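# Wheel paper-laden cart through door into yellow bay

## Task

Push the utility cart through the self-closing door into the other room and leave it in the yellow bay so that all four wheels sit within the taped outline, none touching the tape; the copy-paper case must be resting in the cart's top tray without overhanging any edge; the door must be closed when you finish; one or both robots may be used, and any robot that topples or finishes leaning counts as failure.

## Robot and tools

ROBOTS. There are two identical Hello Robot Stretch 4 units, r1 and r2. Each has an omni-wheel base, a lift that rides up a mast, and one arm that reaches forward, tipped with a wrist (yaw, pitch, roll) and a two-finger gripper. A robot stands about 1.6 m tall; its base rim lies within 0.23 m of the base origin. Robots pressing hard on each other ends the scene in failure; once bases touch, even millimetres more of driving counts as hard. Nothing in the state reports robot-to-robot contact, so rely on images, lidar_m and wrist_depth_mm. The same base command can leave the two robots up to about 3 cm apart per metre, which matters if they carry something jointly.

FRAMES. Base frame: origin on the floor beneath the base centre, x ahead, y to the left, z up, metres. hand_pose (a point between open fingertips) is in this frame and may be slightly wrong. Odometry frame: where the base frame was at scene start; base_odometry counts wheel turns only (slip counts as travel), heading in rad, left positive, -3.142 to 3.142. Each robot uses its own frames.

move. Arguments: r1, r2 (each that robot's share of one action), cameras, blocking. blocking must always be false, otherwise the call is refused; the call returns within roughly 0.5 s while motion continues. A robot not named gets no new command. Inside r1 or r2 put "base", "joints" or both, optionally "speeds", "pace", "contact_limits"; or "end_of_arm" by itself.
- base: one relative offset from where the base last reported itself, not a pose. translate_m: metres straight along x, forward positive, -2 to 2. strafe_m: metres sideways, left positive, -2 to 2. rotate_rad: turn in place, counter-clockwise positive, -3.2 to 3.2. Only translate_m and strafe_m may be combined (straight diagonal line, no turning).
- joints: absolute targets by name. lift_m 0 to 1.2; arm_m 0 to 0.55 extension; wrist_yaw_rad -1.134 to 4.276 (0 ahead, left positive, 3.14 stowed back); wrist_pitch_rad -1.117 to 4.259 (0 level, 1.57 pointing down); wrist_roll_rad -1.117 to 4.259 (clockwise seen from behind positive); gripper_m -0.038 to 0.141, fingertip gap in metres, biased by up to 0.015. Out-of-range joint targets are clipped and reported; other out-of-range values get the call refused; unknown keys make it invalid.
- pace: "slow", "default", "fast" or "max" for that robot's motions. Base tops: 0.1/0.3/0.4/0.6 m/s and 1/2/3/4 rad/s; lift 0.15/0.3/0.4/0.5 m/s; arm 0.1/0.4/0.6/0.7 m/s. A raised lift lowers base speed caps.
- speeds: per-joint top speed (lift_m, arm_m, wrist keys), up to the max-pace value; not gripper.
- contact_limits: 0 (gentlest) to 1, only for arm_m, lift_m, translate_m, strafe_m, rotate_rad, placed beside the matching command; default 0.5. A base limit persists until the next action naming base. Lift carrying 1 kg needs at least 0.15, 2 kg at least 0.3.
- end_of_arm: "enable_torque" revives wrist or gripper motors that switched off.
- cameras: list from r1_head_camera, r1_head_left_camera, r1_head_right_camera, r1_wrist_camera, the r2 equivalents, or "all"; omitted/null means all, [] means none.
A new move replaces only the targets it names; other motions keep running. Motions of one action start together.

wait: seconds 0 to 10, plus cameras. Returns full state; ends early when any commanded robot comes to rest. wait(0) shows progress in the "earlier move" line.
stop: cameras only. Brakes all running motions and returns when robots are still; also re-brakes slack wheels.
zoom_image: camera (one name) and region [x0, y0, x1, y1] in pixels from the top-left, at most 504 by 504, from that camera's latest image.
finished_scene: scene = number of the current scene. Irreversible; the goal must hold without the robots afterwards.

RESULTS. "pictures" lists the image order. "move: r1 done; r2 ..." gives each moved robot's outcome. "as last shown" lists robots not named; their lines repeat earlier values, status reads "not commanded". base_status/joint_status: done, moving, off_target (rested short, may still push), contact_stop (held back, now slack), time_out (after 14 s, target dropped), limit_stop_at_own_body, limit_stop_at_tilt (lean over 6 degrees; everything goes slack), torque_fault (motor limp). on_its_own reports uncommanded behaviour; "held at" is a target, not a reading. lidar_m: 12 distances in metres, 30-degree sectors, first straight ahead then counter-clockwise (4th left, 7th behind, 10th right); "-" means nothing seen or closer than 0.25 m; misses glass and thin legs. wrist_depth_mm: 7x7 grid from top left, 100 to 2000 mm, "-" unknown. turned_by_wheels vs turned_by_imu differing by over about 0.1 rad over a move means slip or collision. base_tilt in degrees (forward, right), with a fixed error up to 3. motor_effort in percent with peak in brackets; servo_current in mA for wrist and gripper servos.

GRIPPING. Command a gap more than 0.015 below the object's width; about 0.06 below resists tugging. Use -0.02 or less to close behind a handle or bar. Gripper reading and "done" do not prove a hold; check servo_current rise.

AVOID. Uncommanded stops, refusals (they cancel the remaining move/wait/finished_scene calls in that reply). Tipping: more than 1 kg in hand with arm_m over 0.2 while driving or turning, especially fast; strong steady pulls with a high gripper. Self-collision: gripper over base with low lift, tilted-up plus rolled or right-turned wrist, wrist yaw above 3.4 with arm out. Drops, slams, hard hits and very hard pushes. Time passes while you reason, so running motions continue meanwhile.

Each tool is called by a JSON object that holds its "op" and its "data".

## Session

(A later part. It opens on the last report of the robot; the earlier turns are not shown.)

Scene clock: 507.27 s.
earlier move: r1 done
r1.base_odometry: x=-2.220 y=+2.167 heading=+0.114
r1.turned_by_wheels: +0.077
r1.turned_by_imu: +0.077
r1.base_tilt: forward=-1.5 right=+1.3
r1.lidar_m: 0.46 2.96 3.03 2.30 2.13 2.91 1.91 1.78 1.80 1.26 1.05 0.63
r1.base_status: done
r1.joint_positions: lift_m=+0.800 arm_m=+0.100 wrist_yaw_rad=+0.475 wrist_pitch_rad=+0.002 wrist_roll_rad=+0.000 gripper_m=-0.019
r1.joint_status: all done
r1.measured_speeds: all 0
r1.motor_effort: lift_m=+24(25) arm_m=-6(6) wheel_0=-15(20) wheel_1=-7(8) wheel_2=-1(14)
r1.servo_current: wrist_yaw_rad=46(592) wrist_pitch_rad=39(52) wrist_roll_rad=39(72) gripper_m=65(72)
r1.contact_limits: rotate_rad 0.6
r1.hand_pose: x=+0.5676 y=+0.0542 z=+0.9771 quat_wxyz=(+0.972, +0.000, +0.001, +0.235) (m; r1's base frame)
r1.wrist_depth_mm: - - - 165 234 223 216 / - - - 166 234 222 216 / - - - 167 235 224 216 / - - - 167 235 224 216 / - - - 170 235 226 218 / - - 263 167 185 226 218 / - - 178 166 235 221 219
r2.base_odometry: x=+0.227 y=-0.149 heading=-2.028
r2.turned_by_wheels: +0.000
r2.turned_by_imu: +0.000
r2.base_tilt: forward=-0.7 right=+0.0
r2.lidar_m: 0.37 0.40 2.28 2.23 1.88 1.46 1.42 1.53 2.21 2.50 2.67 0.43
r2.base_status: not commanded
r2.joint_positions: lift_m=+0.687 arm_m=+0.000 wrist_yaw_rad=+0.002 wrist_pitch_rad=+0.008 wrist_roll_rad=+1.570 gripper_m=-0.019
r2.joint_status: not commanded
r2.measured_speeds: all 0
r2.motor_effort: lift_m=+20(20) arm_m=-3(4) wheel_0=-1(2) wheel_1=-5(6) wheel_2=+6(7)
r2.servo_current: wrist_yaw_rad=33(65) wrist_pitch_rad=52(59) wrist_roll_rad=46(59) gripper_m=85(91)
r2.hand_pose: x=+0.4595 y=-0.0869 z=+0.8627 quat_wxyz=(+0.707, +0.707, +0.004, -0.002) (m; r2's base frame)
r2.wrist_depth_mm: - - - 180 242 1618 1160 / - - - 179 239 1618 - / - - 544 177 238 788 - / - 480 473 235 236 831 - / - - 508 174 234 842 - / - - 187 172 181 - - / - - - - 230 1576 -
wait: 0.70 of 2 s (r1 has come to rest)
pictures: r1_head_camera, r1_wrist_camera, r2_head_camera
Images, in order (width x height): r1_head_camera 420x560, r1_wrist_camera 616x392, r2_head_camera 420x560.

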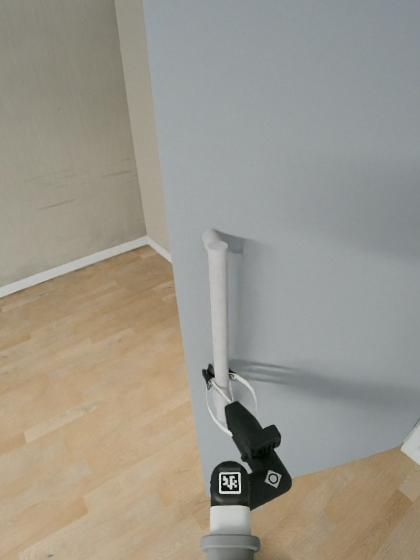

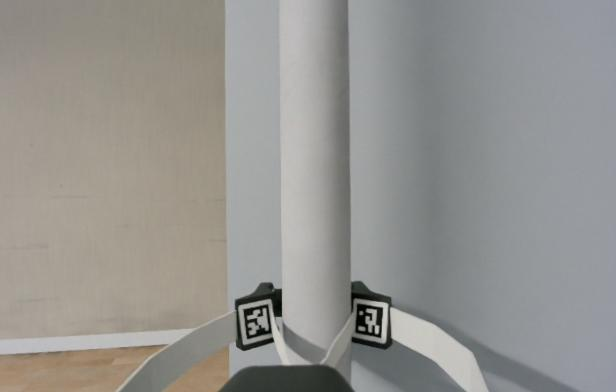

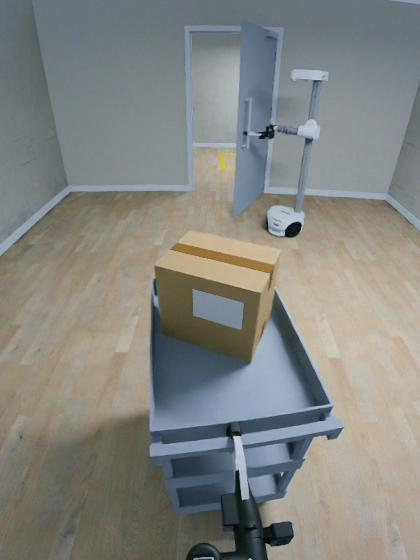

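{"op": "move", "data": {"blocking": false, "r1": {"base":{"translate_m":-0.18,"strafe_m":-0.165},"joints":{"wrist_yaw_rad":0.6},"pace":"slow","speeds":{"wrist_yaw_rad":0.09},"contact_limits":{"translate_m":0.6}}, "cameras": []}}

{"op": "wait", "data": {"seconds": 4.5, "cameras": []}}

{"op": "move", "data": {"blocking": false, "r1": {"base":{"rotate_rad":0.2},"joints":{"wrist_yaw_rad":0.42},"pace":"slow","speeds":{"wrist_yaw_rad":0.5},"contact_limits":{"rotate_rad":0.6}}, "cameras": []}}

{"op": "wait", "data": {"seconds": 2, "cameras": ["r1_head_camera","r1_wrist_camera","r2_head_camera"]}}

Scene clock: 517.63 s.
move: r1 moving
r1.base_odometry: x=-2.229 y=+2.157 heading=+0.113
r1.turned_by_wheels: -0.001
r1.turned_by_imu: -0.001
r1.base_tilt: forward=-1.5 right=+1.3
r1.lidar_m: 0.50 2.96 3.00 2.26 2.16 2.87 1.91 1.76 1.81 1.28 1.09 0.65
r1.base_status: translate_m moving; strafe_m moving
r1.joint_positions: lift_m=+0.800 arm_m=+0.100 wrist_yaw_rad=+0.496 wrist_pitch_rad=+0.002 wrist_roll_rad=+0.000 gripper_m=-0.019
r1.joint_status: wrist_yaw_rad moving
r1.measured_speeds: translate_m=-0.038 strafe_m=-0.034 rotate_rad=-0.002 lift_m=+0.000 arm_m=+0.000 wrist_yaw_rad=+0.085 wrist_pitch_rad=+0.000 wrist_roll_rad=+0.000
r1.motor_effort: lift_m=+24(25) arm_m=-6(6) wheel_0=-7(13) wheel_1=-14(14) wheel_2=+9(9)
r1.servo_current: wrist_yaw_rad=163(169) wrist_pitch_rad=39(46) wrist_roll_rad=46(65) gripper_m=65(72)
r1.contact_limits: translate_m 0.6
r1.hand_pose: x=+0.5664 y=+0.0604 z=+0.9771 quat_wxyz=(+0.969, +0.000, +0.001, +0.245) (m; r1's base frame)
r1.wrist_depth_mm: - - - 165 233 223 214 / - - - 166 234 224 216 / - - - 167 233 224 216 / - - - 166 234 225 216 / - - - 171 235 224 217 / - - 263 167 185 225 216 / - - 178 166 235 221 218
r2: as last shown
r2.lidar_m: 0.38 0.40 2.29 2.23 1.89 1.43 1.41 1.51 2.22 2.50 2.66 0.43
r2.motor_effort: lift_m=+19(20) arm_m=-4(4) wheel_0=-1(2) wheel_1=-5(6) wheel_2=+6(7)
r2.servo_current: wrist_yaw_rad=46(52) wrist_pitch_rad=52(59) wrist_roll_rad=46(59) gripper_m=85(85)
r2.wrist_depth_mm: - - - 180 242 1618 1138 / - - - 179 240 1661 - / - - 554 177 237 809 - / - 484 473 235 236 831 - / - - 512 174 235 842 - / - - 187 172 181 - - / - - - - 230 1576 -
pictures: none
No camera images: "cameras" was empty.

Scene clock: 520.80 s.
earlier move: r1 done
r1.base_odometry: x=-2.380 y=+1.983 heading=+0.117
r1.turned_by_wheels: +0.003
r1.turned_by_imu: +0.004
r1.base_tilt: forward=-1.6 right=+1.2
r1.lidar_m: 0.49 0.54 3.23 2.27 2.25 2.52 1.62 1.51 1.56 1.23 1.13 0.73
r1.base_status: done
r1.joint_positions: lift_m=+0.800 arm_m=+0.100 wrist_yaw_rad=+0.613 wrist_pitch_rad=+0.002 wrist_roll_rad=+0.000 gripper_m=-0.019
r1.joint_status: all done
r1.measured_speeds: all 0
r1.motor_effort: lift_m=+24(25) arm_m=-6(6) wheel_0=+18(20) wheel_1=+2(14) wheel_2=+13(16)
r1.servo_current: wrist_yaw_rad=91(189) wrist_pitch_rad=46(52) wrist_roll_rad=33(65) gripper_m=59(72)
r1.contact_limits: translate_m 0.6
r1.hand_pose: x=+0.5573 y=+0.0943 z=+0.9771 quat_wxyz=(+0.953, +0.000, +0.001, +0.302) (m; r1's base frame)
r1.wrist_depth_mm: - - 255 236 231 219 211 / - - 255 237 232 220 213 / - - 258 238 232 220 213 / - - 258 171 233 222 213 / - - 259 240 233 222 215 / - - 182 179 233 224 215 / - 159 257 167 150 222 216
r2.base_odometry: x=+0.227 y=-0.149 heading=-2.028
r2.turned_by_wheels: +0.000
r2.turned_by_imu: +0.000
r2.base_tilt: forward=-0.7 right=+0.0
r2.lidar_m: 0.39 0.39 2.28 2.21 1.88 1.46 1.40 1.54 2.20 2.49 2.67 0.44
r2.base_status: not commanded
r2.joint_positions: lift_m=+0.687 arm_m=+0.000 wrist_yaw_rad=+0.002 wrist_pitch_rad=+0.008 wrist_roll_rad=+1.570 gripper_m=-0.019
r2.joint_status: not commanded
r2.measured_speeds: all 0
r2.motor_effort: lift_m=+20(20) arm_m=-3(4) wheel_0=-1(2) wheel_1=-5(6) wheel_2=+6(7)
r2.servo_current: wrist_yaw_rad=46(59) wrist_pitch_rad=46(59) wrist_roll_rad=46(59) gripper_m=85(91)
r2.hand_pose: x=+0.4595 y=-0.0869 z=+0.8627 quat_wxyz=(+0.707, +0.707, +0.004, -0.002) (m; r2's base frame)
r2.wrist_depth_mm: - - - 180 243 1618 1138 / - - - 179 240 1618 - / - - 554 177 238 798 - / - 480 469 234 236 831 - / - - 508 174 235 831 - / - - 187 172 181 - - / - - - - 231 1537 -
wait: 3.17 of 4.5 s (r1 has come to rest)
pictures: none
No camera images: "cameras" was empty.

Scene clock: 521.30 s.
move: r1 moving
r1.base_odometry: x=-2.380 y=+1.983 heading=+0.238
r1.turned_by_wheels: +0.121
r1.turned_by_imu: +0.123
r1.base_tilt: forward=-1.6 right=+1.3
r1.lidar_m: 0.49 3.18 3.33 2.21 2.70 2.16 1.58 1.50 1.62 1.18 1.13 0.66
r1.base_status: rotate_rad moving
r1.joint_positions: lift_m=+0.800 arm_m=+0.100 wrist_yaw_rad=+0.444 wrist_pitch_rad=+0.002 wrist_roll_rad=+0.000 gripper_m=-0.019
r1.joint_status: wrist_yaw_rad moving
r1.measured_speeds: translate_m=+0.001 strafe_m=-0.001 rotate_rad=+0.411 lift_m=+0.000 arm_m=+0.000 wrist_yaw_rad=-0.278 wrist_pitch_rad=+0.000 wrist_roll_rad=+0.000
r1.motor_effort: lift_m=+24(25) arm_m=-6(6) wheel_0=+6(16) wheel_1=+0(3) wheel_2=+4(11)
r1.servo_current: wrist_yaw_rad=221(527) wrist_pitch_rad=46(46) wrist_roll_rad=59(59) gripper_m=59(65)
r1.contact_limits: rotate_rad 0.6
r1.hand_pose: x=+0.5691 y=+0.0449 z=+0.9771 quat_wxyz=(+0.975, +0.000, +0.001, +0.220) (m; r1's base frame)
r1.wrist_depth_mm: - - 253 171 235 228 221 / - - 253 170 236 229 221 / - - 256 169 237 228 223 / - - 257 169 237 229 223 / - - 256 169 239 229 224 / - - 186 168 236 231 224 / - - 256 167 156 228 225
r2: as last shown
r2.base_tilt: forward=-0.6 right=+0.1
r2.lidar_m: 0.39 0.38 2.28 2.22 1.90 1.47 1.41 1.54 2.21 2.49 2.69 0.44
r2.motor_effort: lift_m=+20(20) arm_m=-4(4) wheel_0=-1(2) wheel_1=-5(5) wheel_2=+7(7)
r2.servo_current: wrist_yaw_rad=59(59) wrist_pitch_rad=52(52) wrist_roll_rad=46(65) gripper_m=78(91)
r2.wrist_depth_mm: - - - 180 242 1618 1138 / - - - 179 241 1661 - / - - 554 177 238 809 - / - 484 469 235 236 842 - / - - 512 174 234 831 - / - - 186 172 181 - - / - - - - 230 1576 -
pictures: none
No camera images: "cameras" was empty.

Scene clock: 522.00 s.
earlier move: r1 done
r1.base_odometry: x=-2.380 y=+1.983 heading=+0.315
r1.turned_by_wheels: +0.077
r1.turned_by_imu: +0.077
r1.base_tilt: forward=-1.6 right=+1.3
r1.lidar_m: 0.49 3.20 3.41 2.23 4.62 2.01 1.54 1.52 1.53 1.17 1.08 0.64
r1.base_status: done
r1.joint_positions: lift_m=+0.800 arm_m=+0.100 wrist_yaw_rad=+0.415 wrist_pitch_rad=+0.002 wrist_roll_rad=+0.000 gripper_m=-0.019
r1.joint_status: all done
r1.measured_speeds: all 0
r1.motor_effort: lift_m=+24(25) arm_m=-6(6) wheel_0=-12(16) wheel_1=-8(8) wheel_2=+0(11)
r1.servo_current: wrist_yaw_rad=59(527) wrist_pitch_rad=46(52) wrist_roll_rad=39(65) gripper_m=59(65)
r1.contact_limits: rotate_rad 0.6
r1.hand_pose: x=+0.5702 y=+0.0363 z=+0.9771 quat_wxyz=(+0.979, +0.000, +0.001, +0.206) (m; r1's base frame)
r1.wrist_depth_mm: - - 254 165 236 229 223 / - - 253 166 237 229 224 / - - 255 166 237 230 224 / - - 255 167 237 231 225 / - - 257 170 238 229 226 / - - 256 167 183 231 226 / - - 178 165 237 229 226
r2.base_odometry: x=+0.227 y=-0.149 heading=-2.028
r2.turned_by_wheels: +0.000
r2.turned_by_imu: +0.000
r2.base_tilt: forward=-0.7 right=+0.1
r2.lidar_m: 0.37 0.39 2.28 2.22 1.91 1.44 1.42 1.54 2.22 2.50 2.66 0.45
r2.base_status: not commanded
r2.joint_positions: lift_m=+0.687 arm_m=+0.000 wrist_yaw_rad=+0.002 wrist_pitch_rad=+0.008 wrist_roll_rad=+1.570 gripper_m=-0.019
r2.joint_status: not commanded
r2.measured_speeds: all 0
r2.motor_effort: lift_m=+20(20) arm_m=-3(4) wheel_0=-1(2) wheel_1=-5(5) wheel_2=+7(7)
r2.servo_current: wrist_yaw_rad=39(59) wrist_pitch_rad=46(59) wrist_roll_rad=52(65) gripper_m=85(91)
r2.hand_pose: x=+0.4595 y=-0.0869 z=+0.8627 quat_wxyz=(+0.707, +0.707, +0.004, -0.002) (m; r2's base frame)
r2.wrist_depth_mm: - - - 180 243 1618 1138 / - - - 179 240 1661 - / - - 549 177 238 809 - / - 480 469 235 236 831 - / - - 512 174 234 842 - / - - 187 172 181 - - / - - - - 230 1576 -
wait: 0.70 of 2 s (r1 has come to rest)
pictures: r1_head_camera, r1_wrist_camera, r2_head_camera
Images, in order (width x height): r1_head_camera 420x560, r1_wrist_camera 616x392, r2_head_camera 420x560.

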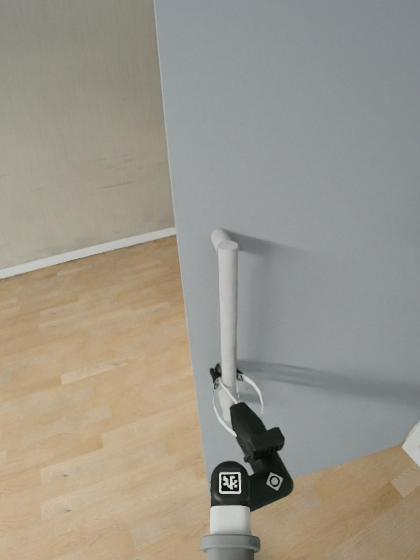

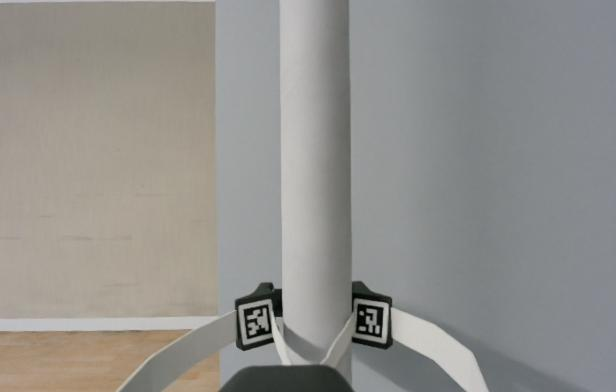

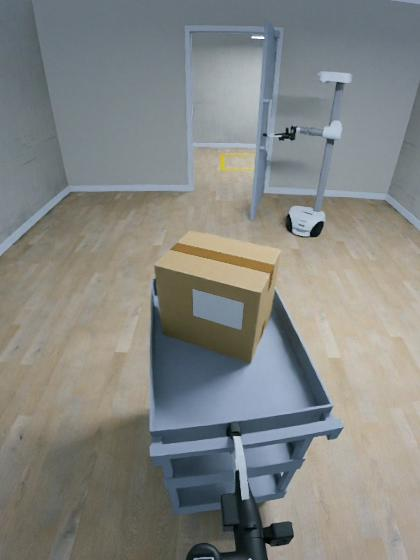

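{"op": "move", "data": {"blocking": false, "r1": {"base":{"translate_m":-0.175,"strafe_m":-0.145},"joints":{"wrist_yaw_rad":0.55},"pace":"slow","speeds":{"wrist_yaw_rad":0.09},"contact_limits":{"translate_m":0.5}}, "cameras": []}}

{"op": "wait", "data": {"seconds": 4.5, "cameras": ["r1_head_camera","r1_wrist_camera","r2_head_camera"]}}

{"op": "zoom_image", "data": {"camera": "r2_head_camera", "region": [150, 20, 370, 240]}}

Scene clock: 530.23 s.
move: r1 moving
r1.base_odometry: x=-2.387 y=+1.972 heading=+0.314
r1.turned_by_wheels: -0.001
r1.turned_by_imu: -0.002
r1.base_tilt: forward=-1.6 right=+1.3
r1.lidar_m: 0.49 3.20 3.43 2.24 4.56 2.02 1.55 1.51 1.51 1.17 1.10 0.65
r1.base_status: translate_m moving; strafe_m moving
r1.joint_positions: lift_m=+0.800 arm_m=+0.100 wrist_yaw_rad=+0.435 wrist_pitch_rad=+0.002 wrist_roll_rad=+0.000 gripper_m=-0.019
r1.joint_status: wrist_yaw_rad moving
r1.measured_speeds: translate_m=-0.040 strafe_m=-0.032 rotate_rad=-0.003 lift_m=+0.000 arm_m=+0.000 wrist_yaw_rad=+0.088 wrist_pitch_rad=+0.000 wrist_roll_rad=+0.000
r1.motor_effort: lift_m=+24(25) arm_m=-5(6) wheel_0=-4(11) wheel_1=-12(12) wheel_2=+5(7)
r1.servo_current: wrist_yaw_rad=156(176) wrist_pitch_rad=39(46) wrist_roll_rad=52(59) gripper_m=65(65)
r1.contact_limits: translate_m 0.5
r1.hand_pose: x=+0.5694 y=+0.0423 z=+0.9771 quat_wxyz=(+0.976, +0.000, +0.001, +0.216) (m; r1's base frame)
r1.wrist_depth_mm: - - 254 165 236 228 223 / - - 255 166 237 229 222 / - - 257 166 237 229 224 / - - 257 167 237 230 224 / - - 257 170 238 229 225 / - - 256 168 185 232 224 / - - 178 166 238 228 225
r2: as last shown
r2.lidar_m: 0.39 0.39 2.26 2.22 1.89 1.44 1.42 1.53 2.21 2.49 2.69 0.42
r2.motor_effort: lift_m=+19(20) arm_m=-3(4) wheel_0=-1(2) wheel_1=-5(6) wheel_2=+6(7)
r2.servo_current: wrist_yaw_rad=46(52) wrist_pitch_rad=52(59) wrist_roll_rad=39(59) gripper_m=85(91)
r2.wrist_depth_mm: - - - 180 242 1618 1138 / - - - 178 240 1661 - / - - 544 178 238 798 - / - 484 469 235 237 842 - / - - 508 174 236 831 - / - - 187 173 181 - - / - - - - 230 1576 -
pictures: none
No camera images: "cameras" was empty.

Scene clock: 533.23 s.
earlier move: r1 done
r1.base_odometry: x=-2.501 y=+1.791 heading=+0.316
r1.turned_by_wheels: +0.002
r1.turned_by_imu: +0.002
r1.base_tilt: forward=-1.5 right=+1.3
r1.lidar_m: 0.48 0.57 3.66 2.36 3.95 1.70 1.33 1.30 1.40 1.11 1.08 0.72
r1.base_status: done
r1.joint_positions: lift_m=+0.800 arm_m=+0.100 wrist_yaw_rad=+0.553 wrist_pitch_rad=+0.002 wrist_roll_rad=+0.000 gripper_m=-0.019
r1.joint_status: all done
r1.measured_speeds: all 0
r1.motor_effort: lift_m=+24(25) arm_m=-6(6) wheel_0=+8(11) wheel_1=-1(14) wheel_2=+9(11)
r1.servo_current: wrist_yaw_rad=52(176) wrist_pitch_rad=39(52) wrist_roll_rad=46(59) gripper_m=59(65)
r1.contact_limits: translate_m 0.5
r1.hand_pose: x=+0.5624 y=+0.0770 z=+0.9771 quat_wxyz=(+0.962, +0.000, +0.001, +0.273) (m; r1's base frame)
r1.wrist_depth_mm: - - 254 167 237 229 224 / - - 254 167 237 229 224 / - - 255 167 238 230 225 / - - 255 167 238 232 225 / - - 256 168 239 231 225 / - - 187 168 237 232 227 / - - 254 166 157 229 227
r2.base_odometry: x=+0.227 y=-0.149 heading=-2.028
r2.turned_by_wheels: +0.000
r2.turned_by_imu: +0.000
r2.base_tilt: forward=-0.7 right=+0.1
r2.lidar_m: 0.37 0.42 2.28 2.21 1.90 1.45 1.42 1.51 2.23 2.50 2.67 0.44
r2.base_status: not commanded
r2.joint_positions: lift_m=+0.687 arm_m=+0.000 wrist_yaw_rad=+0.002 wrist_pitch_rad=+0.008 wrist_roll_rad=+1.570 gripper_m=-0.019
r2.joint_status: not commanded
r2.measured_speeds: all 0
r2.motor_effort: lift_m=+20(20) arm_m=-3(4) wheel_0=-2(2) wheel_1=-5(6) wheel_2=+6(7)
r2.servo_current: wrist_yaw_rad=39(59) wrist_pitch_rad=59(59) wrist_roll_rad=46(59) gripper_m=78(91)
r2.hand_pose: x=+0.4595 y=-0.0869 z=+0.8627 quat_wxyz=(+0.707, +0.707, +0.004, -0.002) (m; r2's base frame)
r2.wrist_depth_mm: - - - 179 243 1661 1118 / - - - 178 240 1618 - / - - 554 177 237 798 - / - 484 469 235 236 842 - / - - 512 175 234 831 - / - - 187 173 181 - - / - - - - 230 1618 -
wait: 3.00 of 4.5 s (r1 has come to rest)
pictures: r1_head_camera, r1_wrist_camera, r2_head_camera
Images, in order (width x height): r1_head_camera 420x560, r1_wrist_camera 616x392, r2_head_camera 420x560.

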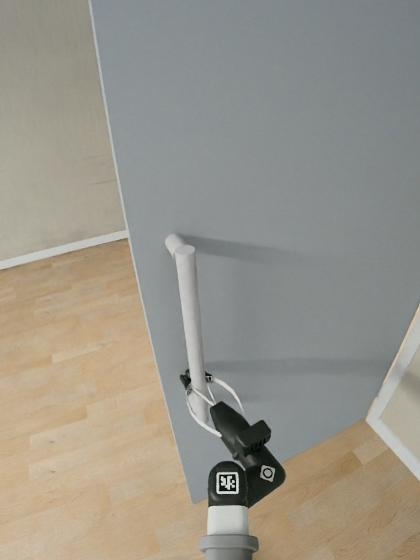

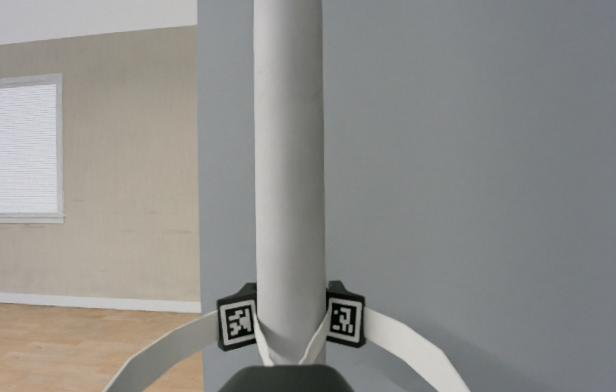

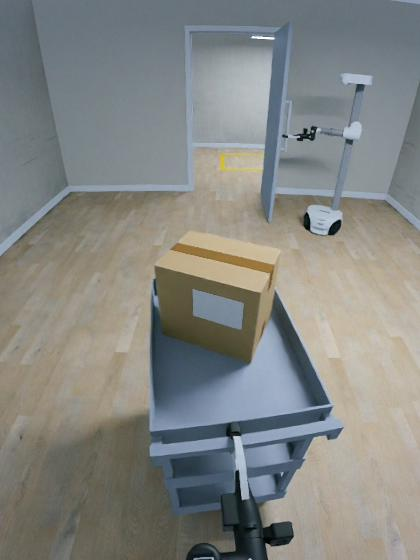

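Scaled by 2.291 from the camera's 420x560 image, which has a finer 1200x1600 frame.

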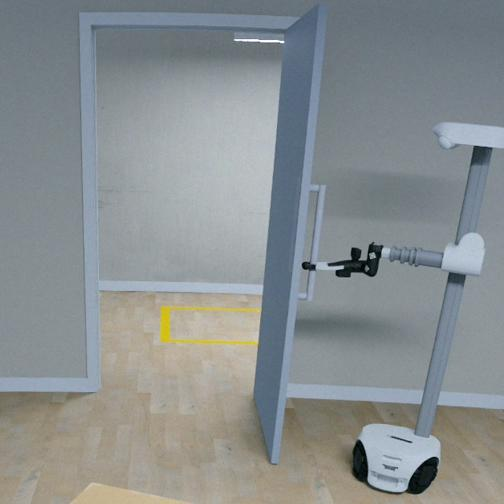

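{"op": "move", "data": {"blocking": false, "r2": {"base":{"rotate_rad":-0.05},"pace":"slow"}, "cameras": []}}

{"op": "wait", "data": {"seconds": 1.5, "cameras": []}}

{"op": "move", "data": {"blocking": false, "r2": {"base":{"translate_m":0.6},"pace":"slow"}, "cameras": []}}

{"op": "wait", "data": {"seconds": 8, "cameras": ["r2_head_camera","r2_wrist_camera","r2_head_left_camera"]}}

{"op": "zoom_image", "data": {"camera": "r2_head_camera", "region": [100, 20, 360, 500]}}

Scene clock: 552.57 s.
move: r2 moving
r1: as last shown
r1.turned_by_wheels: +0.000
r1.turned_by_imu: +0.000
r1.base_tilt: forward=-1.6 right=+1.3
r1.lidar_m: 0.49 0.54 3.65 2.34 3.93 1.74 1.30 1.31 1.41 1.11 1.08 0.70
r1.motor_effort: lift_m=+24(24) arm_m=-5(6) wheel_0=+8(9) wheel_1=-1(2) wheel_2=+9(9)
r1.servo_current: wrist_yaw_rad=59(59) wrist_pitch_rad=46(46) wrist_roll_rad=52(59) gripper_m=59(65)
r1.contact_limits: translate_m 0.5
r1.wrist_depth_mm: - - 254 167 236 229 224 / - - 254 166 237 230 224 / - - 255 167 239 230 225 / - - 255 167 239 231 226 / - - 257 167 239 231 227 / - - 187 168 237 232 225 / - - 254 166 165 229 227
r2.base_odometry: x=+0.227 y=-0.149 heading=-2.077
r2.turned_by_wheels: -0.049
r2.turned_by_imu: -0.047
r2.base_tilt: forward=-0.7 right=+0.1
r2.lidar_m: 0.36 3.09 2.29 2.21 1.96 1.48 1.42 1.49 2.08 2.47 2.62 0.45
r2.base_status: rotate_rad moving
r2.joint_positions: lift_m=+0.687 arm_m=+0.000 wrist_yaw_rad=+0.003 wrist_pitch_rad=+0.008 wrist_roll_rad=+1.570 gripper_m=-0.019
r2.joint_status: not commanded
r2.measured_speeds: translate_m=+0.000 strafe_m=+0.000 rotate_rad=+0.000 lift_m=+0.000 arm_m=+0.000 wrist_yaw_rad=-0.020 wrist_pitch_rad=+0.000 wrist_roll_rad=+0.000
r2.motor_effort: lift_m=+20(20) arm_m=-4(4) wheel_0=+4(10) wheel_1=+6(6) wheel_2=+6(12)
r2.servo_current: wrist_yaw_rad=52(59) wrist_pitch_rad=52(52) wrist_roll_rad=46(59) gripper_m=85(91)
r2.hand_pose: x=+0.4595 y=-0.0867 z=+0.8627 quat_wxyz=(+0.707, +0.707, +0.004, -0.002) (m; r2's base frame)
r2.wrist_depth_mm: - - - 256 260 1618 1160 / - - - 191 255 1618 512 / - - - 186 247 768 - / - - 477 181 241 - - / - - 492 178 236 820 - / - - 188 172 180 - - / - - - - 225 - -
pictures: none
No camera images: "cameras" was empty.

Scene clock: 552.97 s.
earlier move: r2 done
r1.base_odometry: x=-2.501 y=+1.791 heading=+0.316
r1.turned_by_wheels: +0.000
r1.turned_by_imu: +0.000
r1.base_tilt: forward=-1.6 right=+1.3
r1.lidar_m: 0.50 0.55 3.63 2.34 3.96 1.72 1.34 1.29 1.42 1.12 1.09 0.73
r1.base_status: not commanded
r1.joint_positions: lift_m=+0.800 arm_m=+0.100 wrist_yaw_rad=+0.553 wrist_pitch_rad=+0.002 wrist_roll_rad=+0.000 gripper_m=-0.019
r1.joint_status: not commanded
r1.measured_speeds: all 0
r1.motor_effort: lift_m=+24(24) arm_m=-6(6) wheel_0=+9(9) wheel_1=-2(2) wheel_2=+9(9)
r1.servo_current: wrist_yaw_rad=39(59) wrist_pitch_rad=39(46) wrist_roll_rad=39(59) gripper_m=59(65)
r1.contact_limits: translate_m 0.5
r1.hand_pose: x=+0.5624 y=+0.0770 z=+0.9771 quat_wxyz=(+0.962, +0.000, +0.001, +0.273) (m; r1's base frame)
r1.wrist_depth_mm: - - 254 167 236 229 224 / - - 254 166 236 230 224 / - - 254 168 238 230 224 / - - 255 168 241 230 225 / - - 255 168 240 230 225 / - - 187 168 237 232 225 / - - 255 167 165 229 227
r2.base_odometry: x=+0.227 y=-0.149 heading=-2.077
r2.turned_by_wheels: +0.000
r2.turned_by_imu: +0.000
r2.base_tilt: forward=-0.7 right=+0.1
r2.lidar_m: 0.36 3.13 2.31 2.21 1.96 1.47 1.40 1.51 2.10 2.50 2.63 0.44
r2.base_status: done
r2.joint_positions: lift_m=+0.687 arm_m=+0.000 wrist_yaw_rad=+0.002 wrist_pitch_rad=+0.008 wrist_roll_rad=+1.570 gripper_m=-0.019
r2.joint_status: not commanded
r2.measured_speeds: all 0
r2.motor_effort: lift_m=+20(20) arm_m=-4(4) wheel_0=+3(10) wheel_1=+5(6) wheel_2=+6(12)
r2.servo_current: wrist_yaw_rad=46(59) wrist_pitch_rad=46(59) wrist_roll_rad=59(59) gripper_m=85(91)
r2.hand_pose: x=+0.4595 y=-0.0867 z=+0.8627 quat_wxyz=(+0.707, +0.707, +0.004, -0.002) (m; r2's base frame)
r2.wrist_depth_mm: - - - 256 262 1618 1229 / - - - 191 253 1756 496 / - - - 186 247 778 - / - - 477 180 241 854 - / - - 492 178 235 831 - / - - 188 172 180 - - / - - 559 - 226 - -
wait: 0.40 of 1.5 s (r2 has come to rest)
pictures: none
No camera images: "cameras" was empty.

Scene clock: 553.47 s.
move: r2 moving
r1: as last shown
r1.base_tilt: forward=-1.6 right=+1.2
r1.lidar_m: 0.48 0.54 3.62 2.38 3.99 1.75 1.34 1.30 1.42 1.12 1.09 0.70
r1.motor_effort: lift_m=+24(25) arm_m=-6(6) wheel_0=+8(9) wheel_1=-2(2) wheel_2=+9(9)
r1.servo_current: wrist_yaw_rad=52(59) wrist_pitch_rad=39(46) wrist_roll_rad=59(59) gripper_m=59(65)
r1.contact_limits: translate_m 0.5
r1.wrist_depth_mm: - - 253 167 236 229 224 / - - 255 166 238 229 224 / - - 255 167 237 230 224 / - - 255 167 239 231 226 / - - 255 168 240 231 226 / - - 188 169 238 231 225 / - - 254 167 166 229 228
r2.base_odometry: x=+0.221 y=-0.160 heading=-2.077
r2.turned_by_wheels: +0.000
r2.turned_by_imu: +0.000
r2.base_tilt: forward=-0.7 right=+0.1
r2.lidar_m: 0.35 0.38 2.31 2.22 1.98 1.47 1.44 1.51 2.15 2.52 2.61 0.45
r2.base_status: translate_m moving
r2.joint_positions: lift_m=+0.687 arm_m=+0.000 wrist_yaw_rad=+0.002 wrist_pitch_rad=+0.008 wrist_roll_rad=+1.570 gripper_m=-0.019
r2.joint_status: not commanded
r2.measured_speeds: translate_m=+0.049 strafe_m=+0.000 rotate_rad=+0.002 lift_m=+0.000 arm_m=+0.000 wrist_yaw_rad=+0.000 wrist_pitch_rad=+0.000 wrist_roll_rad=+0.000
r2.motor_effort: lift_m=+20(20) arm_m=-4(4) wheel_0=+8(12) wheel_1=+7(9) wheel_2=-12(12)
r2.servo_current: wrist_yaw_rad=39(59) wrist_pitch_rad=59(59) wrist_roll_rad=39(59) gripper_m=85(91)
r2.hand_pose: x=+0.4595 y=-0.0868 z=+0.8627 quat_wxyz=(+0.707, +0.707, +0.004, -0.002) (m; r2's base frame)
r2.wrist_depth_mm: - - - 254 257 1618 1182 / - - - 190 250 1756 517 / - - - 184 246 798 - / - 517 473 180 240 842 - / - - 492 177 235 831 - / - - 189 172 180 - - / - - 564 - 227 - -
pictures: none
No camera images: "cameras" was empty.

Scene clock: 560.27 s.
earlier move: r2 done
r1.base_odometry: x=-2.501 y=+1.791 heading=+0.316
r1.turned_by_wheels: +0.000
r1.turned_by_imu: +0.000
r1.base_tilt: forward=-1.6 right=+1.3
r1.lidar_m: 0.48 0.56 3.64 1.78 3.94 1.72 1.33 1.30 1.40 1.12 1.09 0.72
r1.base_status: not commanded
r1.joint_positions: lift_m=+0.800 arm_m=+0.100 wrist_yaw_rad=+0.553 wrist_pitch_rad=+0.002 wrist_roll_rad=+0.000 gripper_m=-0.019
r1.joint_status: not commanded
r1.measured_speeds: all 0
r1.motor_effort: lift_m=+24(25) arm_m=-6(6) wheel_0=+8(9) wheel_1=-2(2) wheel_2=+9(9)
r1.servo_current: wrist_yaw_rad=59(72) wrist_pitch_rad=39(52) wrist_roll_rad=52(72) gripper_m=52(72)
r1.contact_limits: translate_m 0.5
r1.hand_pose: x=+0.5624 y=+0.0770 z=+0.9771 quat_wxyz=(+0.962, +0.000, +0.001, +0.273) (m; r1's base frame)
r1.wrist_depth_mm: - - 254 167 237 228 224 / - - 254 167 237 229 224 / - - 255 167 239 231 224 / - - 255 167 239 230 226 / - - 257 168 239 230 226 / - - 188 168 237 232 226 / - - 254 167 166 229 228
r2.base_odometry: x=-0.064 y=-0.674 heading=-2.077
r2.turned_by_wheels: +0.000
r2.turned_by_imu: -0.001
r2.base_tilt: forward=-0.7 right=+0.1
r2.lidar_m: 0.37 3.08 2.31 2.19 2.37 2.09 2.00 2.10 2.57 2.51 2.64 0.44
r2.base_status: done
r2.joint_positions: lift_m=+0.687 arm_m=+0.000 wrist_yaw_rad=-0.003 wrist_pitch_rad=+0.008 wrist_roll_rad=+1.570 gripper_m=-0.019
r2.joint_status: not commanded
r2.measured_speeds: all 0
r2.motor_effort: lift_m=+20(20) arm_m=-4(4) wheel_0=+1(13) wheel_1=+5(9) wheel_2=-8(14)
r2.servo_current: wrist_yaw_rad=46(59) wrist_pitch_rad=52(59) wrist_roll_rad=52(65) gripper_m=78(91)
r2.hand_pose: x=+0.4590 y=-0.0884 z=+0.8627 quat_wxyz=(+0.707, +0.707, +0.002, -0.004) (m; r2's base frame)
r2.wrist_depth_mm: - - - 174 235 1618 496 / - - - 174 235 1537 - / - - 508 174 234 842 - / - - 477 232 234 820 - / - - 521 172 232 831 - / - - 187 172 180 - - / - - - - 232 1576 508
wait: 6.80 of 8 s (r2 has come to rest)
pictures: r2_head_camera, r2_head_left_camera, r2_wrist_camera
Images, in order (width x height): r2_head_camera 420x560, r2_head_left_camera 420x672, r2_wrist_camera 616x392.

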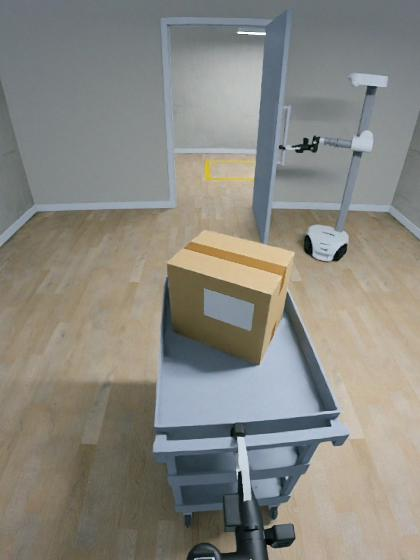

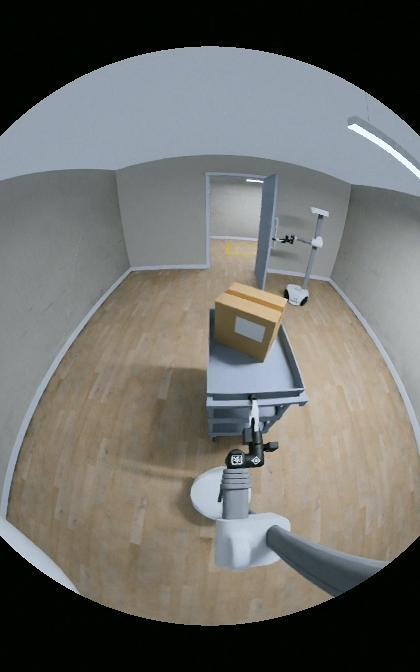

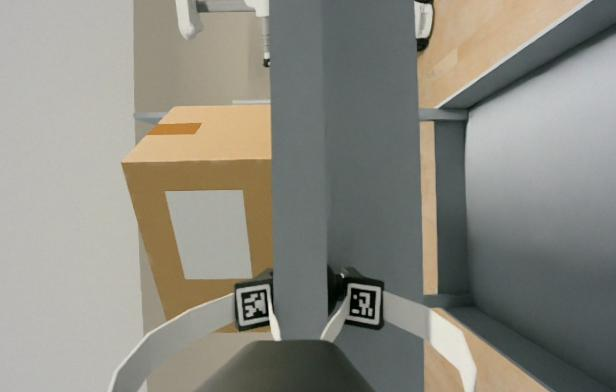

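Scaled by 1.050 from the camera's 420x560 image, which has a finer 1200x1600 frame.

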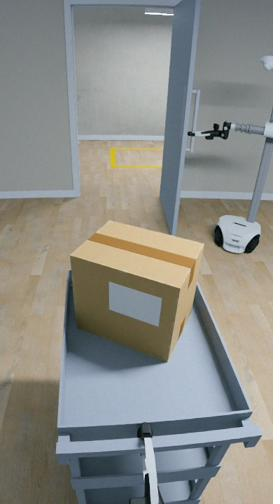

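{"op": "move", "data": {"blocking": false, "r2": {"base":{"rotate_rad":-0.06},"pace":"slow"}, "cameras": []}}

{"op": "wait", "data": {"seconds": 1.5, "cameras": []}}

{"op": "move", "data": {"blocking": false, "r2": {"base":{"translate_m":0.35},"pace":"slow"}, "cameras": []}}

{"op": "wait", "data": {"seconds": 8, "cameras": ["r2_head_camera","r2_wrist_camera","r1_head_left_camera"]}}

{"op": "zoom_image", "data": {"camera": "r2_head_camera", "region": [100, 20, 360, 500]}}

Scene clock: 600.40 s.
move: r2 moving
r1: as last shown
r1.base_tilt: forward=-1.6 right=+1.2
r1.lidar_m: 0.48 0.55 3.65 1.80 3.93 1.75 1.34 1.30 1.41 1.08 1.07 0.70
r1.motor_effort: lift_m=+24(25) arm_m=-6(6) wheel_0=+8(9) wheel_1=-1(2) wheel_2=+9(9)
r1.servo_current: wrist_yaw_rad=52(65) wrist_pitch_rad=39(39) wrist_roll_rad=39(65) gripper_m=59(65)
r1.contact_limits: translate_m 0.5
r1.wrist_depth_mm: - - 253 167 237 229 224 / - - 255 166 236 230 224 / - - 256 167 238 230 224 / - - 256 167 237 231 226 / - - 255 168 237 231 226 / - - 188 168 236 232 225 / - - 254 166 166 230 228
r2.base_odometry: x=-0.064 y=-0.674 heading=-2.136
r2.turned_by_wheels: -0.059
r2.turned_by_imu: -0.057
r2.base_tilt: forward=-0.7 right=+0.1
r2.lidar_m: 0.36 0.39 2.34 2.19 2.29 2.14 2.01 2.09 2.64 2.51 2.60 0.43
r2.base_status: rotate_rad moving
r2.joint_positions: lift_m=+0.687 arm_m=+0.000 wrist_yaw_rad=+0.003 wrist_pitch_rad=+0.008 wrist_roll_rad=+1.570 gripper_m=-0.019
r2.joint_status: not commanded
r2.measured_speeds: translate_m=+0.000 strafe_m=+0.000 rotate_rad=-0.013 lift_m=+0.000 arm_m=+0.000 wrist_yaw_rad=-0.004 wrist_pitch_rad=+0.000 wrist_roll_rad=+0.000
r2.motor_effort: lift_m=+20(20) arm_m=-4(4) wheel_0=+8(9) wheel_1=+4(8) wheel_2=+7(9)
r2.servo_current: wrist_yaw_rad=39(52) wrist_pitch_rad=59(59) wrist_roll_rad=39(59) gripper_m=85(91)
r2.hand_pose: x=+0.4596 y=-0.0864 z=+0.8627 quat_wxyz=(+0.707, +0.707, +0.004, -0.002) (m; r2's base frame)
r2.wrist_depth_mm: - - - 183 246 1618 1205 / - - - 182 244 1618 - / - - 580 179 240 - - / - 480 466 236 236 842 - / - - 504 175 234 842 - / - - 189 172 181 - - / - - - - 229 1576 -
pictures: none
No camera images: "cameras" was empty.

Scene clock: 600.83 s.
earlier move: r2 done
r1.base_odometry: x=-2.501 y=+1.791 heading=+0.316
r1.turned_by_wheels: +0.000
r1.turned_by_imu: +0.000
r1.base_tilt: forward=-1.6 right=+1.3
r1.lidar_m: 0.49 0.55 3.62 1.82 3.96 1.72 1.34 1.30 1.41 1.10 1.06 0.71
r1.base_status: not commanded
r1.joint_positions: lift_m=+0.800 arm_m=+0.100 wrist_yaw_rad=+0.553 wrist_pitch_rad=+0.002 wrist_roll_rad=+0.000 gripper_m=-0.019
r1.joint_status: not commanded
r1.measured_speeds: all 0
r1.motor_effort: lift_m=+24(25) arm_m=-5(6) wheel_0=+8(9) wheel_1=-2(2) wheel_2=+9(9)
r1.servo_current: wrist_yaw_rad=39(65) wrist_pitch_rad=39(46) wrist_roll_rad=59(65) gripper_m=59(65)
r1.contact_limits: translate_m 0.5
r1.hand_pose: x=+0.5624 y=+0.0770 z=+0.9771 quat_wxyz=(+0.962, +0.000, +0.001, +0.273) (m; r1's base frame)
r1.wrist_depth_mm: - - 254 167 236 230 224 / - - 254 167 238 229 224 / - - 255 167 238 231 224 / - - 256 168 238 229 225 / - - 256 168 240 230 225 / - - 188 168 236 232 226 / - - 255 167 165 229 227
r2.base_odometry: x=-0.064 y=-0.674 heading=-2.136
r2.turned_by_wheels: +0.000
r2.turned_by_imu: +0.000
r2.base_tilt: forward=-0.7 right=+0.1
r2.lidar_m: 0.37 0.37 2.35 2.19 2.30 2.15 1.99 2.11 2.64 2.52 2.62 0.44
r2.base_status: done
r2.joint_positions: lift_m=+0.687 arm_m=+0.000 wrist_yaw_rad=+0.003 wrist_pitch_rad=+0.008 wrist_roll_rad=+1.570 gripper_m=-0.019
r2.joint_status: not commanded
r2.measured_speeds: all 0
r2.motor_effort: lift_m=+20(20) arm_m=-3(4) wheel_0=+5(9) wheel_1=+3(8) wheel_2=+6(9)
r2.servo_current: wrist_yaw_rad=46(59) wrist_pitch_rad=52(59) wrist_roll_rad=46(59) gripper_m=91(91)
r2.hand_pose: x=+0.4595 y=-0.0866 z=+0.8627 quat_wxyz=(+0.707, +0.707, +0.004, -0.002) (m; r2's base frame)
r2.wrist_depth_mm: - - - 184 247 1618 1229 / - - - 182 244 1661 - / - - 580 179 240 809 - / - 480 469 236 236 831 - / - - 504 175 234 831 - / - - 188 172 181 - - / - - - - 229 1537 -
wait: 0.43 of 1.5 s (r2 has come to rest)
pictures: none
No camera images: "cameras" was empty.

Scene clock: 601.33 s.
move: r2 moving
r1: as last shown
r1.lidar_m: 0.49 0.57 3.64 1.79 3.96 1.75 1.31 1.30 1.42 1.12 1.09 0.73
r1.motor_effort: lift_m=+25(25) arm_m=-6(6) wheel_0=+8(9) wheel_1=-1(2) wheel_2=+9(9)
r1.servo_current: wrist_yaw_rad=78(78) wrist_pitch_rad=46(46) wrist_roll_rad=59(65) gripper_m=65(65)
r1.contact_limits: translate_m 0.5
r1.wrist_depth_mm: - - 253 167 237 229 223 / - - 255 167 237 230 224 / - - 255 167 238 230 225 / - - 256 168 238 232 225 / - - 256 168 238 230 226 / - - 188 168 237 233 225 / - - 256 167 165 229 227
r2.base_odometry: x=-0.070 y=-0.684 heading=-2.136
r2.turned_by_wheels: +0.000
r2.turned_by_imu: +0.000
r2.base_tilt: forward=-0.7 right=+0.1
r2.lidar_m: 0.37 3.29 2.34 2.18 2.29 2.16 2.04 2.11 2.65 2.51 2.60 0.42
r2.base_status: translate_m moving
r2.joint_positions: lift_m=+0.687 arm_m=+0.000 wrist_yaw_rad=+0.001 wrist_pitch_rad=+0.008 wrist_roll_rad=+1.570 gripper_m=-0.019
r2.joint_status: not commanded
r2.measured_speeds: translate_m=+0.049 strafe_m=+0.000 rotate_rad=+0.000 lift_m=+0.000 arm_m=+0.000 wrist_yaw_rad=-0.012 wrist_pitch_rad=+0.000 wrist_roll_rad=+0.000
r2.motor_effort: lift_m=+20(20) arm_m=-4(4) wheel_0=+6(9) wheel_1=+7(8) wheel_2=-11(12)
r2.servo_current: wrist_yaw_rad=52(59) wrist_pitch_rad=52(59) wrist_roll_rad=39(65) gripper_m=85(85)
r2.hand_pose: x=+0.4594 y=-0.0870 z=+0.8627 quat_wxyz=(+0.707, +0.707, +0.003, -0.002) (m; r2's base frame)
r2.wrist_depth_mm: - - - 247 250 1618 1205 / - - - 183 246 1756 - / - - 609 180 241 798 - / - 477 473 178 238 866 - / - - 508 175 234 842 - / - - 187 172 180 - - / - - 580 - 228 - -
pictures: none
No camera images: "cameras" was empty.

Scene clock: 605.63 s.
earlier move: r2 done
r1.base_odometry: x=-2.501 y=+1.791 heading=+0.316
r1.turned_by_wheels: +0.000
r1.turned_by_imu: +0.000
r1.base_tilt: forward=-1.5 right=+1.3
r1.lidar_m: 0.49 0.54 1.65 1.49 3.97 1.73 1.31 1.29 1.40 1.12 1.09 0.72
r1.base_status: not commanded
r1.joint_positions: lift_m=+0.800 arm_m=+0.100 wrist_yaw_rad=+0.553 wrist_pitch_rad=+0.002 wrist_roll_rad=+0.000 gripper_m=-0.019
r1.joint_status: not commanded
r1.measured_speeds: all 0
r1.motor_effort: lift_m=+25(25) arm_m=-5(6) wheel_0=+9(9) wheel_1=-2(2) wheel_2=+9(9)
r1.servo_current: wrist_yaw_rad=46(91) wrist_pitch_rad=46(52) wrist_roll_rad=52(78) gripper_m=52(65)
r1.contact_limits: translate_m 0.5
r1.hand_pose: x=+0.5624 y=+0.0770 z=+0.9771 quat_wxyz=(+0.962, +0.000, +0.001, +0.273) (m; r1's base frame)
r1.wrist_depth_mm: - - 254 167 237 229 224 / - - 254 167 236 230 224 / - - 254 167 238 231 225 / - - 255 167 238 230 225 / - - 255 169 240 230 226 / - - 188 168 238 232 226 / - - 255 166 166 229 227
r2.base_odometry: x=-0.251 y=-0.969 heading=-2.136
r2.turned_by_wheels: +0.000
r2.turned_by_imu: -0.001
r2.base_tilt: forward=-0.6 right=+0.1
r2.lidar_m: 0.39 3.29 2.35 2.22 2.31 2.50 2.37 2.46 2.60 2.50 2.60 0.43
r2.base_status: done
r2.joint_positions: lift_m=+0.687 arm_m=+0.000 wrist_yaw_rad=-0.002 wrist_pitch_rad=+0.008 wrist_roll_rad=+1.570 gripper_m=-0.019
r2.joint_status: not commanded
r2.measured_speeds: all 0
r2.motor_effort: lift_m=+19(20) arm_m=-4(4) wheel_0=+2(9) wheel_1=+5(8) wheel_2=-7(14)
r2.servo_current: wrist_yaw_rad=52(65) wrist_pitch_rad=46(59) wrist_roll_rad=46(65) gripper_m=78(91)
r2.hand_pose: x=+0.4591 y=-0.0879 z=+0.8627 quat_wxyz=(+0.707, +0.707, +0.002, -0.004) (m; r2's base frame)
r2.wrist_depth_mm: - - - 177 239 1618 1138 / - - - 176 237 1618 - / - - 530 175 236 820 - / - 488 473 234 235 831 - / - - 517 173 233 831 - / - - 187 172 181 - - / - - - - 231 1618 -
wait: 4.30 of 8 s (r2 has come to rest)
pictures: r1_head_left_camera, r2_head_camera, r2_wrist_camera
Images, in order (width x height): r1_head_left_camera 420x672, r2_head_camera 420x560, r2_wrist_camera 616x392.

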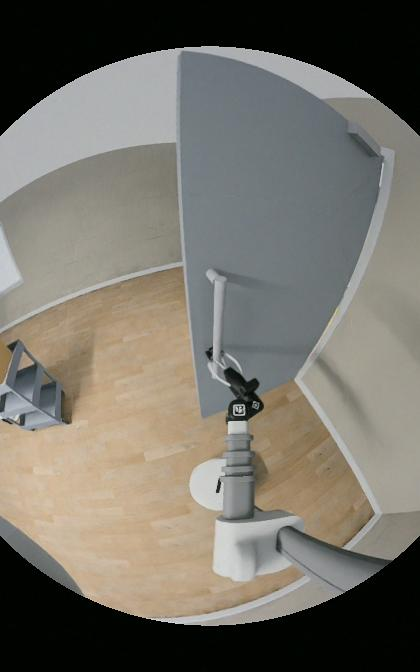

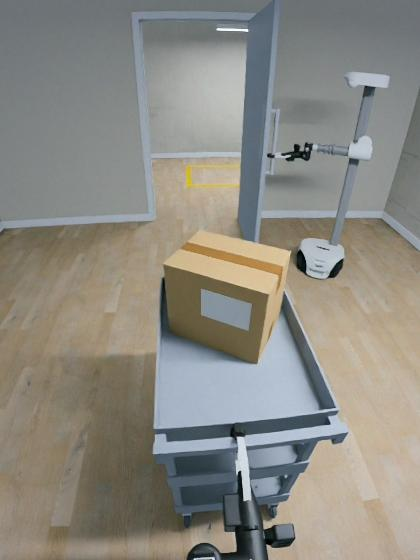

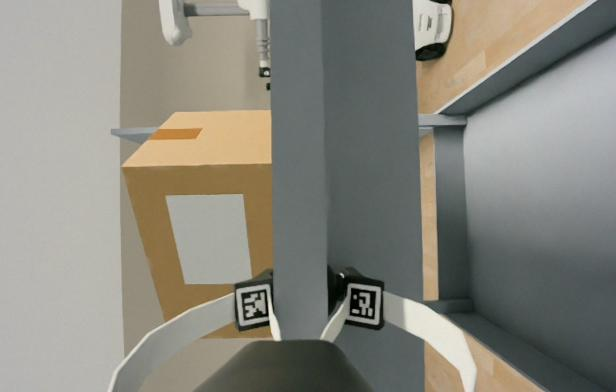

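Scaled by 1.050 from the camera's 420x560 image, which has a finer 1200x1600 frame.

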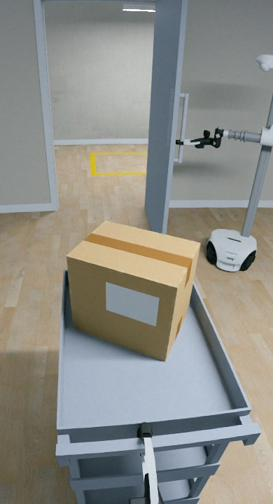

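{"op": "move", "data": {"blocking": false, "r2": {"base":{"translate_m":0.6},"pace":"slow"}, "cameras": []}}

{"op": "wait", "data": {"seconds": 8, "cameras": ["r2_head_camera","r2_head_left_camera","r2_wrist_camera"]}}

{"op": "zoom_image", "data": {"camera": "r2_head_camera", "region": [60, 100, 360, 540]}}

Scene clock: 615.50 s.
move: r2 moving
r1: as last shown
r1.base_tilt: forward=-1.6 right=+1.2
r1.lidar_m: 0.50 0.55 1.62 1.48 3.93 1.75 1.33 1.30 1.41 1.10 1.08 0.72
r1.motor_effort: lift_m=+24(25) arm_m=-5(6) wheel_0=+8(9) wheel_1=-2(2) wheel_2=+9(9)
r1.servo_current: wrist_yaw_rad=33(72) wrist_pitch_rad=46(52) wrist_roll_rad=52(59) gripper_m=59(65)
r1.contact_limits: translate_m 0.5
r1.wrist_depth_mm: - - 254 167 237 229 223 / - - 254 166 238 229 224 / - - 253 167 237 230 225 / - - 256 167 238 230 225 / - - 256 168 239 230 227 / - - 187 168 237 232 227 / - - 255 167 165 229 229
r2.base_odometry: x=-0.258 y=-0.980 heading=-2.136
r2.turned_by_wheels: +0.000
r2.turned_by_imu: +0.000
r2.base_tilt: forward=-0.6 right=+0.1
r2.lidar_m: 0.38 3.28 2.37 2.22 2.29 2.52 2.38 2.44 2.61 2.50 2.58 0.44
r2.base_status: translate_m moving
r2.joint_positions: lift_m=+0.687 arm_m=+0.000 wrist_yaw_rad=-0.002 wrist_pitch_rad=+0.008 wrist_roll_rad=+1.570 gripper_m=-0.019
r2.joint_status: not commanded
r2.measured_speeds: translate_m=+0.049 strafe_m=+0.000 rotate_rad=-0.001 lift_m=+0.000 arm_m=+0.000 wrist_yaw_rad=+0.000 wrist_pitch_rad=+0.000 wrist_roll_rad=+0.000
r2.motor_effort: lift_m=+20(20) arm_m=-4(4) wheel_0=+6(8) wheel_1=+6(7) wheel_2=-11(13)
r2.servo_current: wrist_yaw_rad=33(52) wrist_pitch_rad=59(59) wrist_roll_rad=46(59) gripper_m=78(91)
r2.hand_pose: x=+0.4591 y=-0.0879 z=+0.8627 quat_wxyz=(+0.707, +0.707, +0.002, -0.004) (m; r2's base frame)
r2.wrist_depth_mm: - - - 177 238 1618 1138 / - - - 176 237 1618 - / - - 525 175 236 820 - / - 488 473 233 235 831 - / - - 517 172 233 831 - / - - 187 172 180 - - / - - - - 230 1576 -
pictures: none
No camera images: "cameras" was empty.

Scene clock: 622.27 s.
earlier move: r2 done
r1.base_odometry: x=-2.501 y=+1.791 heading=+0.316
r1.turned_by_wheels: +0.000
r1.turned_by_imu: +0.000
r1.base_tilt: forward=-1.6 right=+1.2
r1.lidar_m: 0.49 0.56 1.00 1.14 3.94 1.73 1.35 1.30 1.40 1.12 1.07 0.72
r1.base_status: not commanded
r1.joint_positions: lift_m=+0.800 arm_m=+0.100 wrist_yaw_rad=+0.553 wrist_pitch_rad=+0.002 wrist_roll_rad=+0.000 gripper_m=-0.019
r1.joint_status: not commanded
r1.measured_speeds: all 0
r1.motor_effort: lift_m=+24(25) arm_m=-6(6) wheel_0=+8(9) wheel_1=-2(2) wheel_2=+9(9)
r1.servo_current: wrist_yaw_rad=46(72) wrist_pitch_rad=52(52) wrist_roll_rad=39(65) gripper_m=65(65)
r1.contact_limits: translate_m 0.5
r1.hand_pose: x=+0.5624 y=+0.0770 z=+0.9771 quat_wxyz=(+0.962, +0.000, +0.001, +0.273) (m; r1's base frame)
r1.wrist_depth_mm: - - 253 167 237 229 224 / - - 255 167 237 229 225 / - - 256 167 237 230 224 / - - 255 167 238 231 226 / - - 255 167 239 230 226 / - - 187 168 237 232 225 / - - 254 167 165 230 228
r2.base_odometry: x=-0.573 y=-1.475 heading=-2.136
r2.turned_by_wheels: +0.000
r2.turned_by_imu: +0.000
r2.base_tilt: forward=-0.7 right=+0.1
r2.lidar_m: 0.39 2.93 2.37 2.27 2.34 3.11 2.99 3.07 2.59 2.47 2.57 0.42
r2.base_status: done
r2.joint_positions: lift_m=+0.687 arm_m=+0.000 wrist_yaw_rad=-0.002 wrist_pitch_rad=+0.008 wrist_roll_rad=+1.570 gripper_m=-0.019
r2.joint_status: not commanded
r2.measured_speeds: all 0
r2.motor_effort: lift_m=+20(20) arm_m=-4(4) wheel_0=+2(10) wheel_1=+5(7) wheel_2=-7(14)
r2.servo_current: wrist_yaw_rad=46(65) wrist_pitch_rad=52(59) wrist_roll_rad=52(65) gripper_m=78(91)
r2.hand_pose: x=+0.4591 y=-0.0879 z=+0.8627 quat_wxyz=(+0.707, +0.707, +0.002, -0.004) (m; r2's base frame)
r2.wrist_depth_mm: - - - 154 211 1537 - / - - 530 158 216 798 - / - 445 445 161 220 798 - / - - 500 163 225 831 - / - - 564 169 229 - - / - - 187 171 181 - - / - - - - - 1708 488
wait: 6.77 of 8 s (r2 has come to rest)
pictures: r2_head_camera, r2_head_left_camera, r2_wrist_camera
Images, in order (width x height): r2_head_camera 420x560, r2_head_left_camera 420x672, r2_wrist_camera 616x392.

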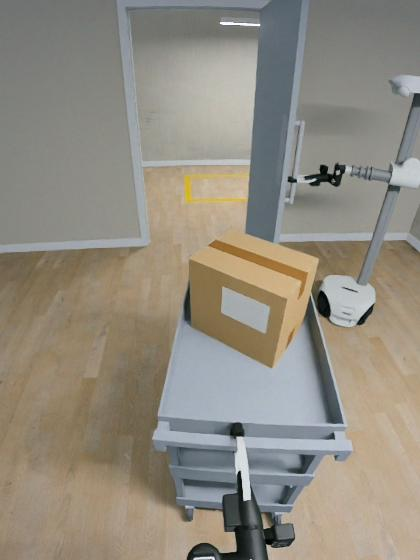

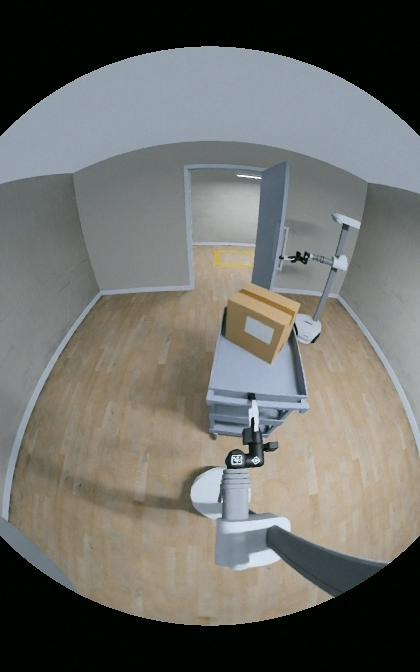

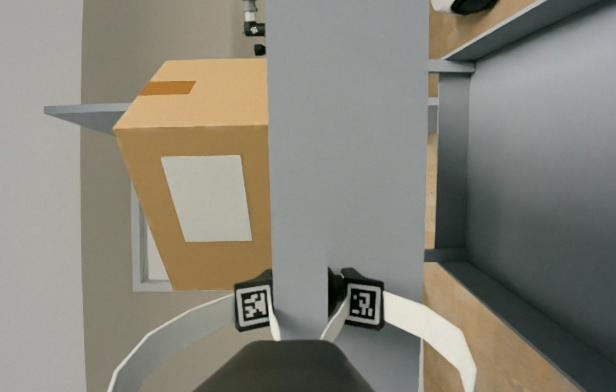

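Scaled by 1.145 from the camera's 420x560 image, which has a finer 1200x1600 frame.

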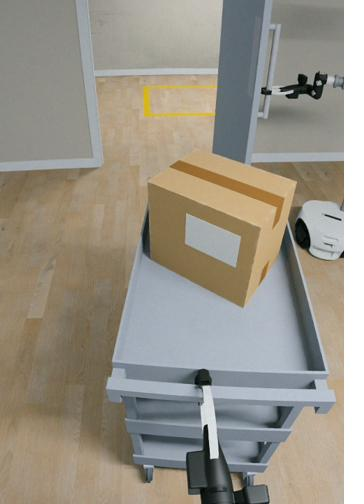

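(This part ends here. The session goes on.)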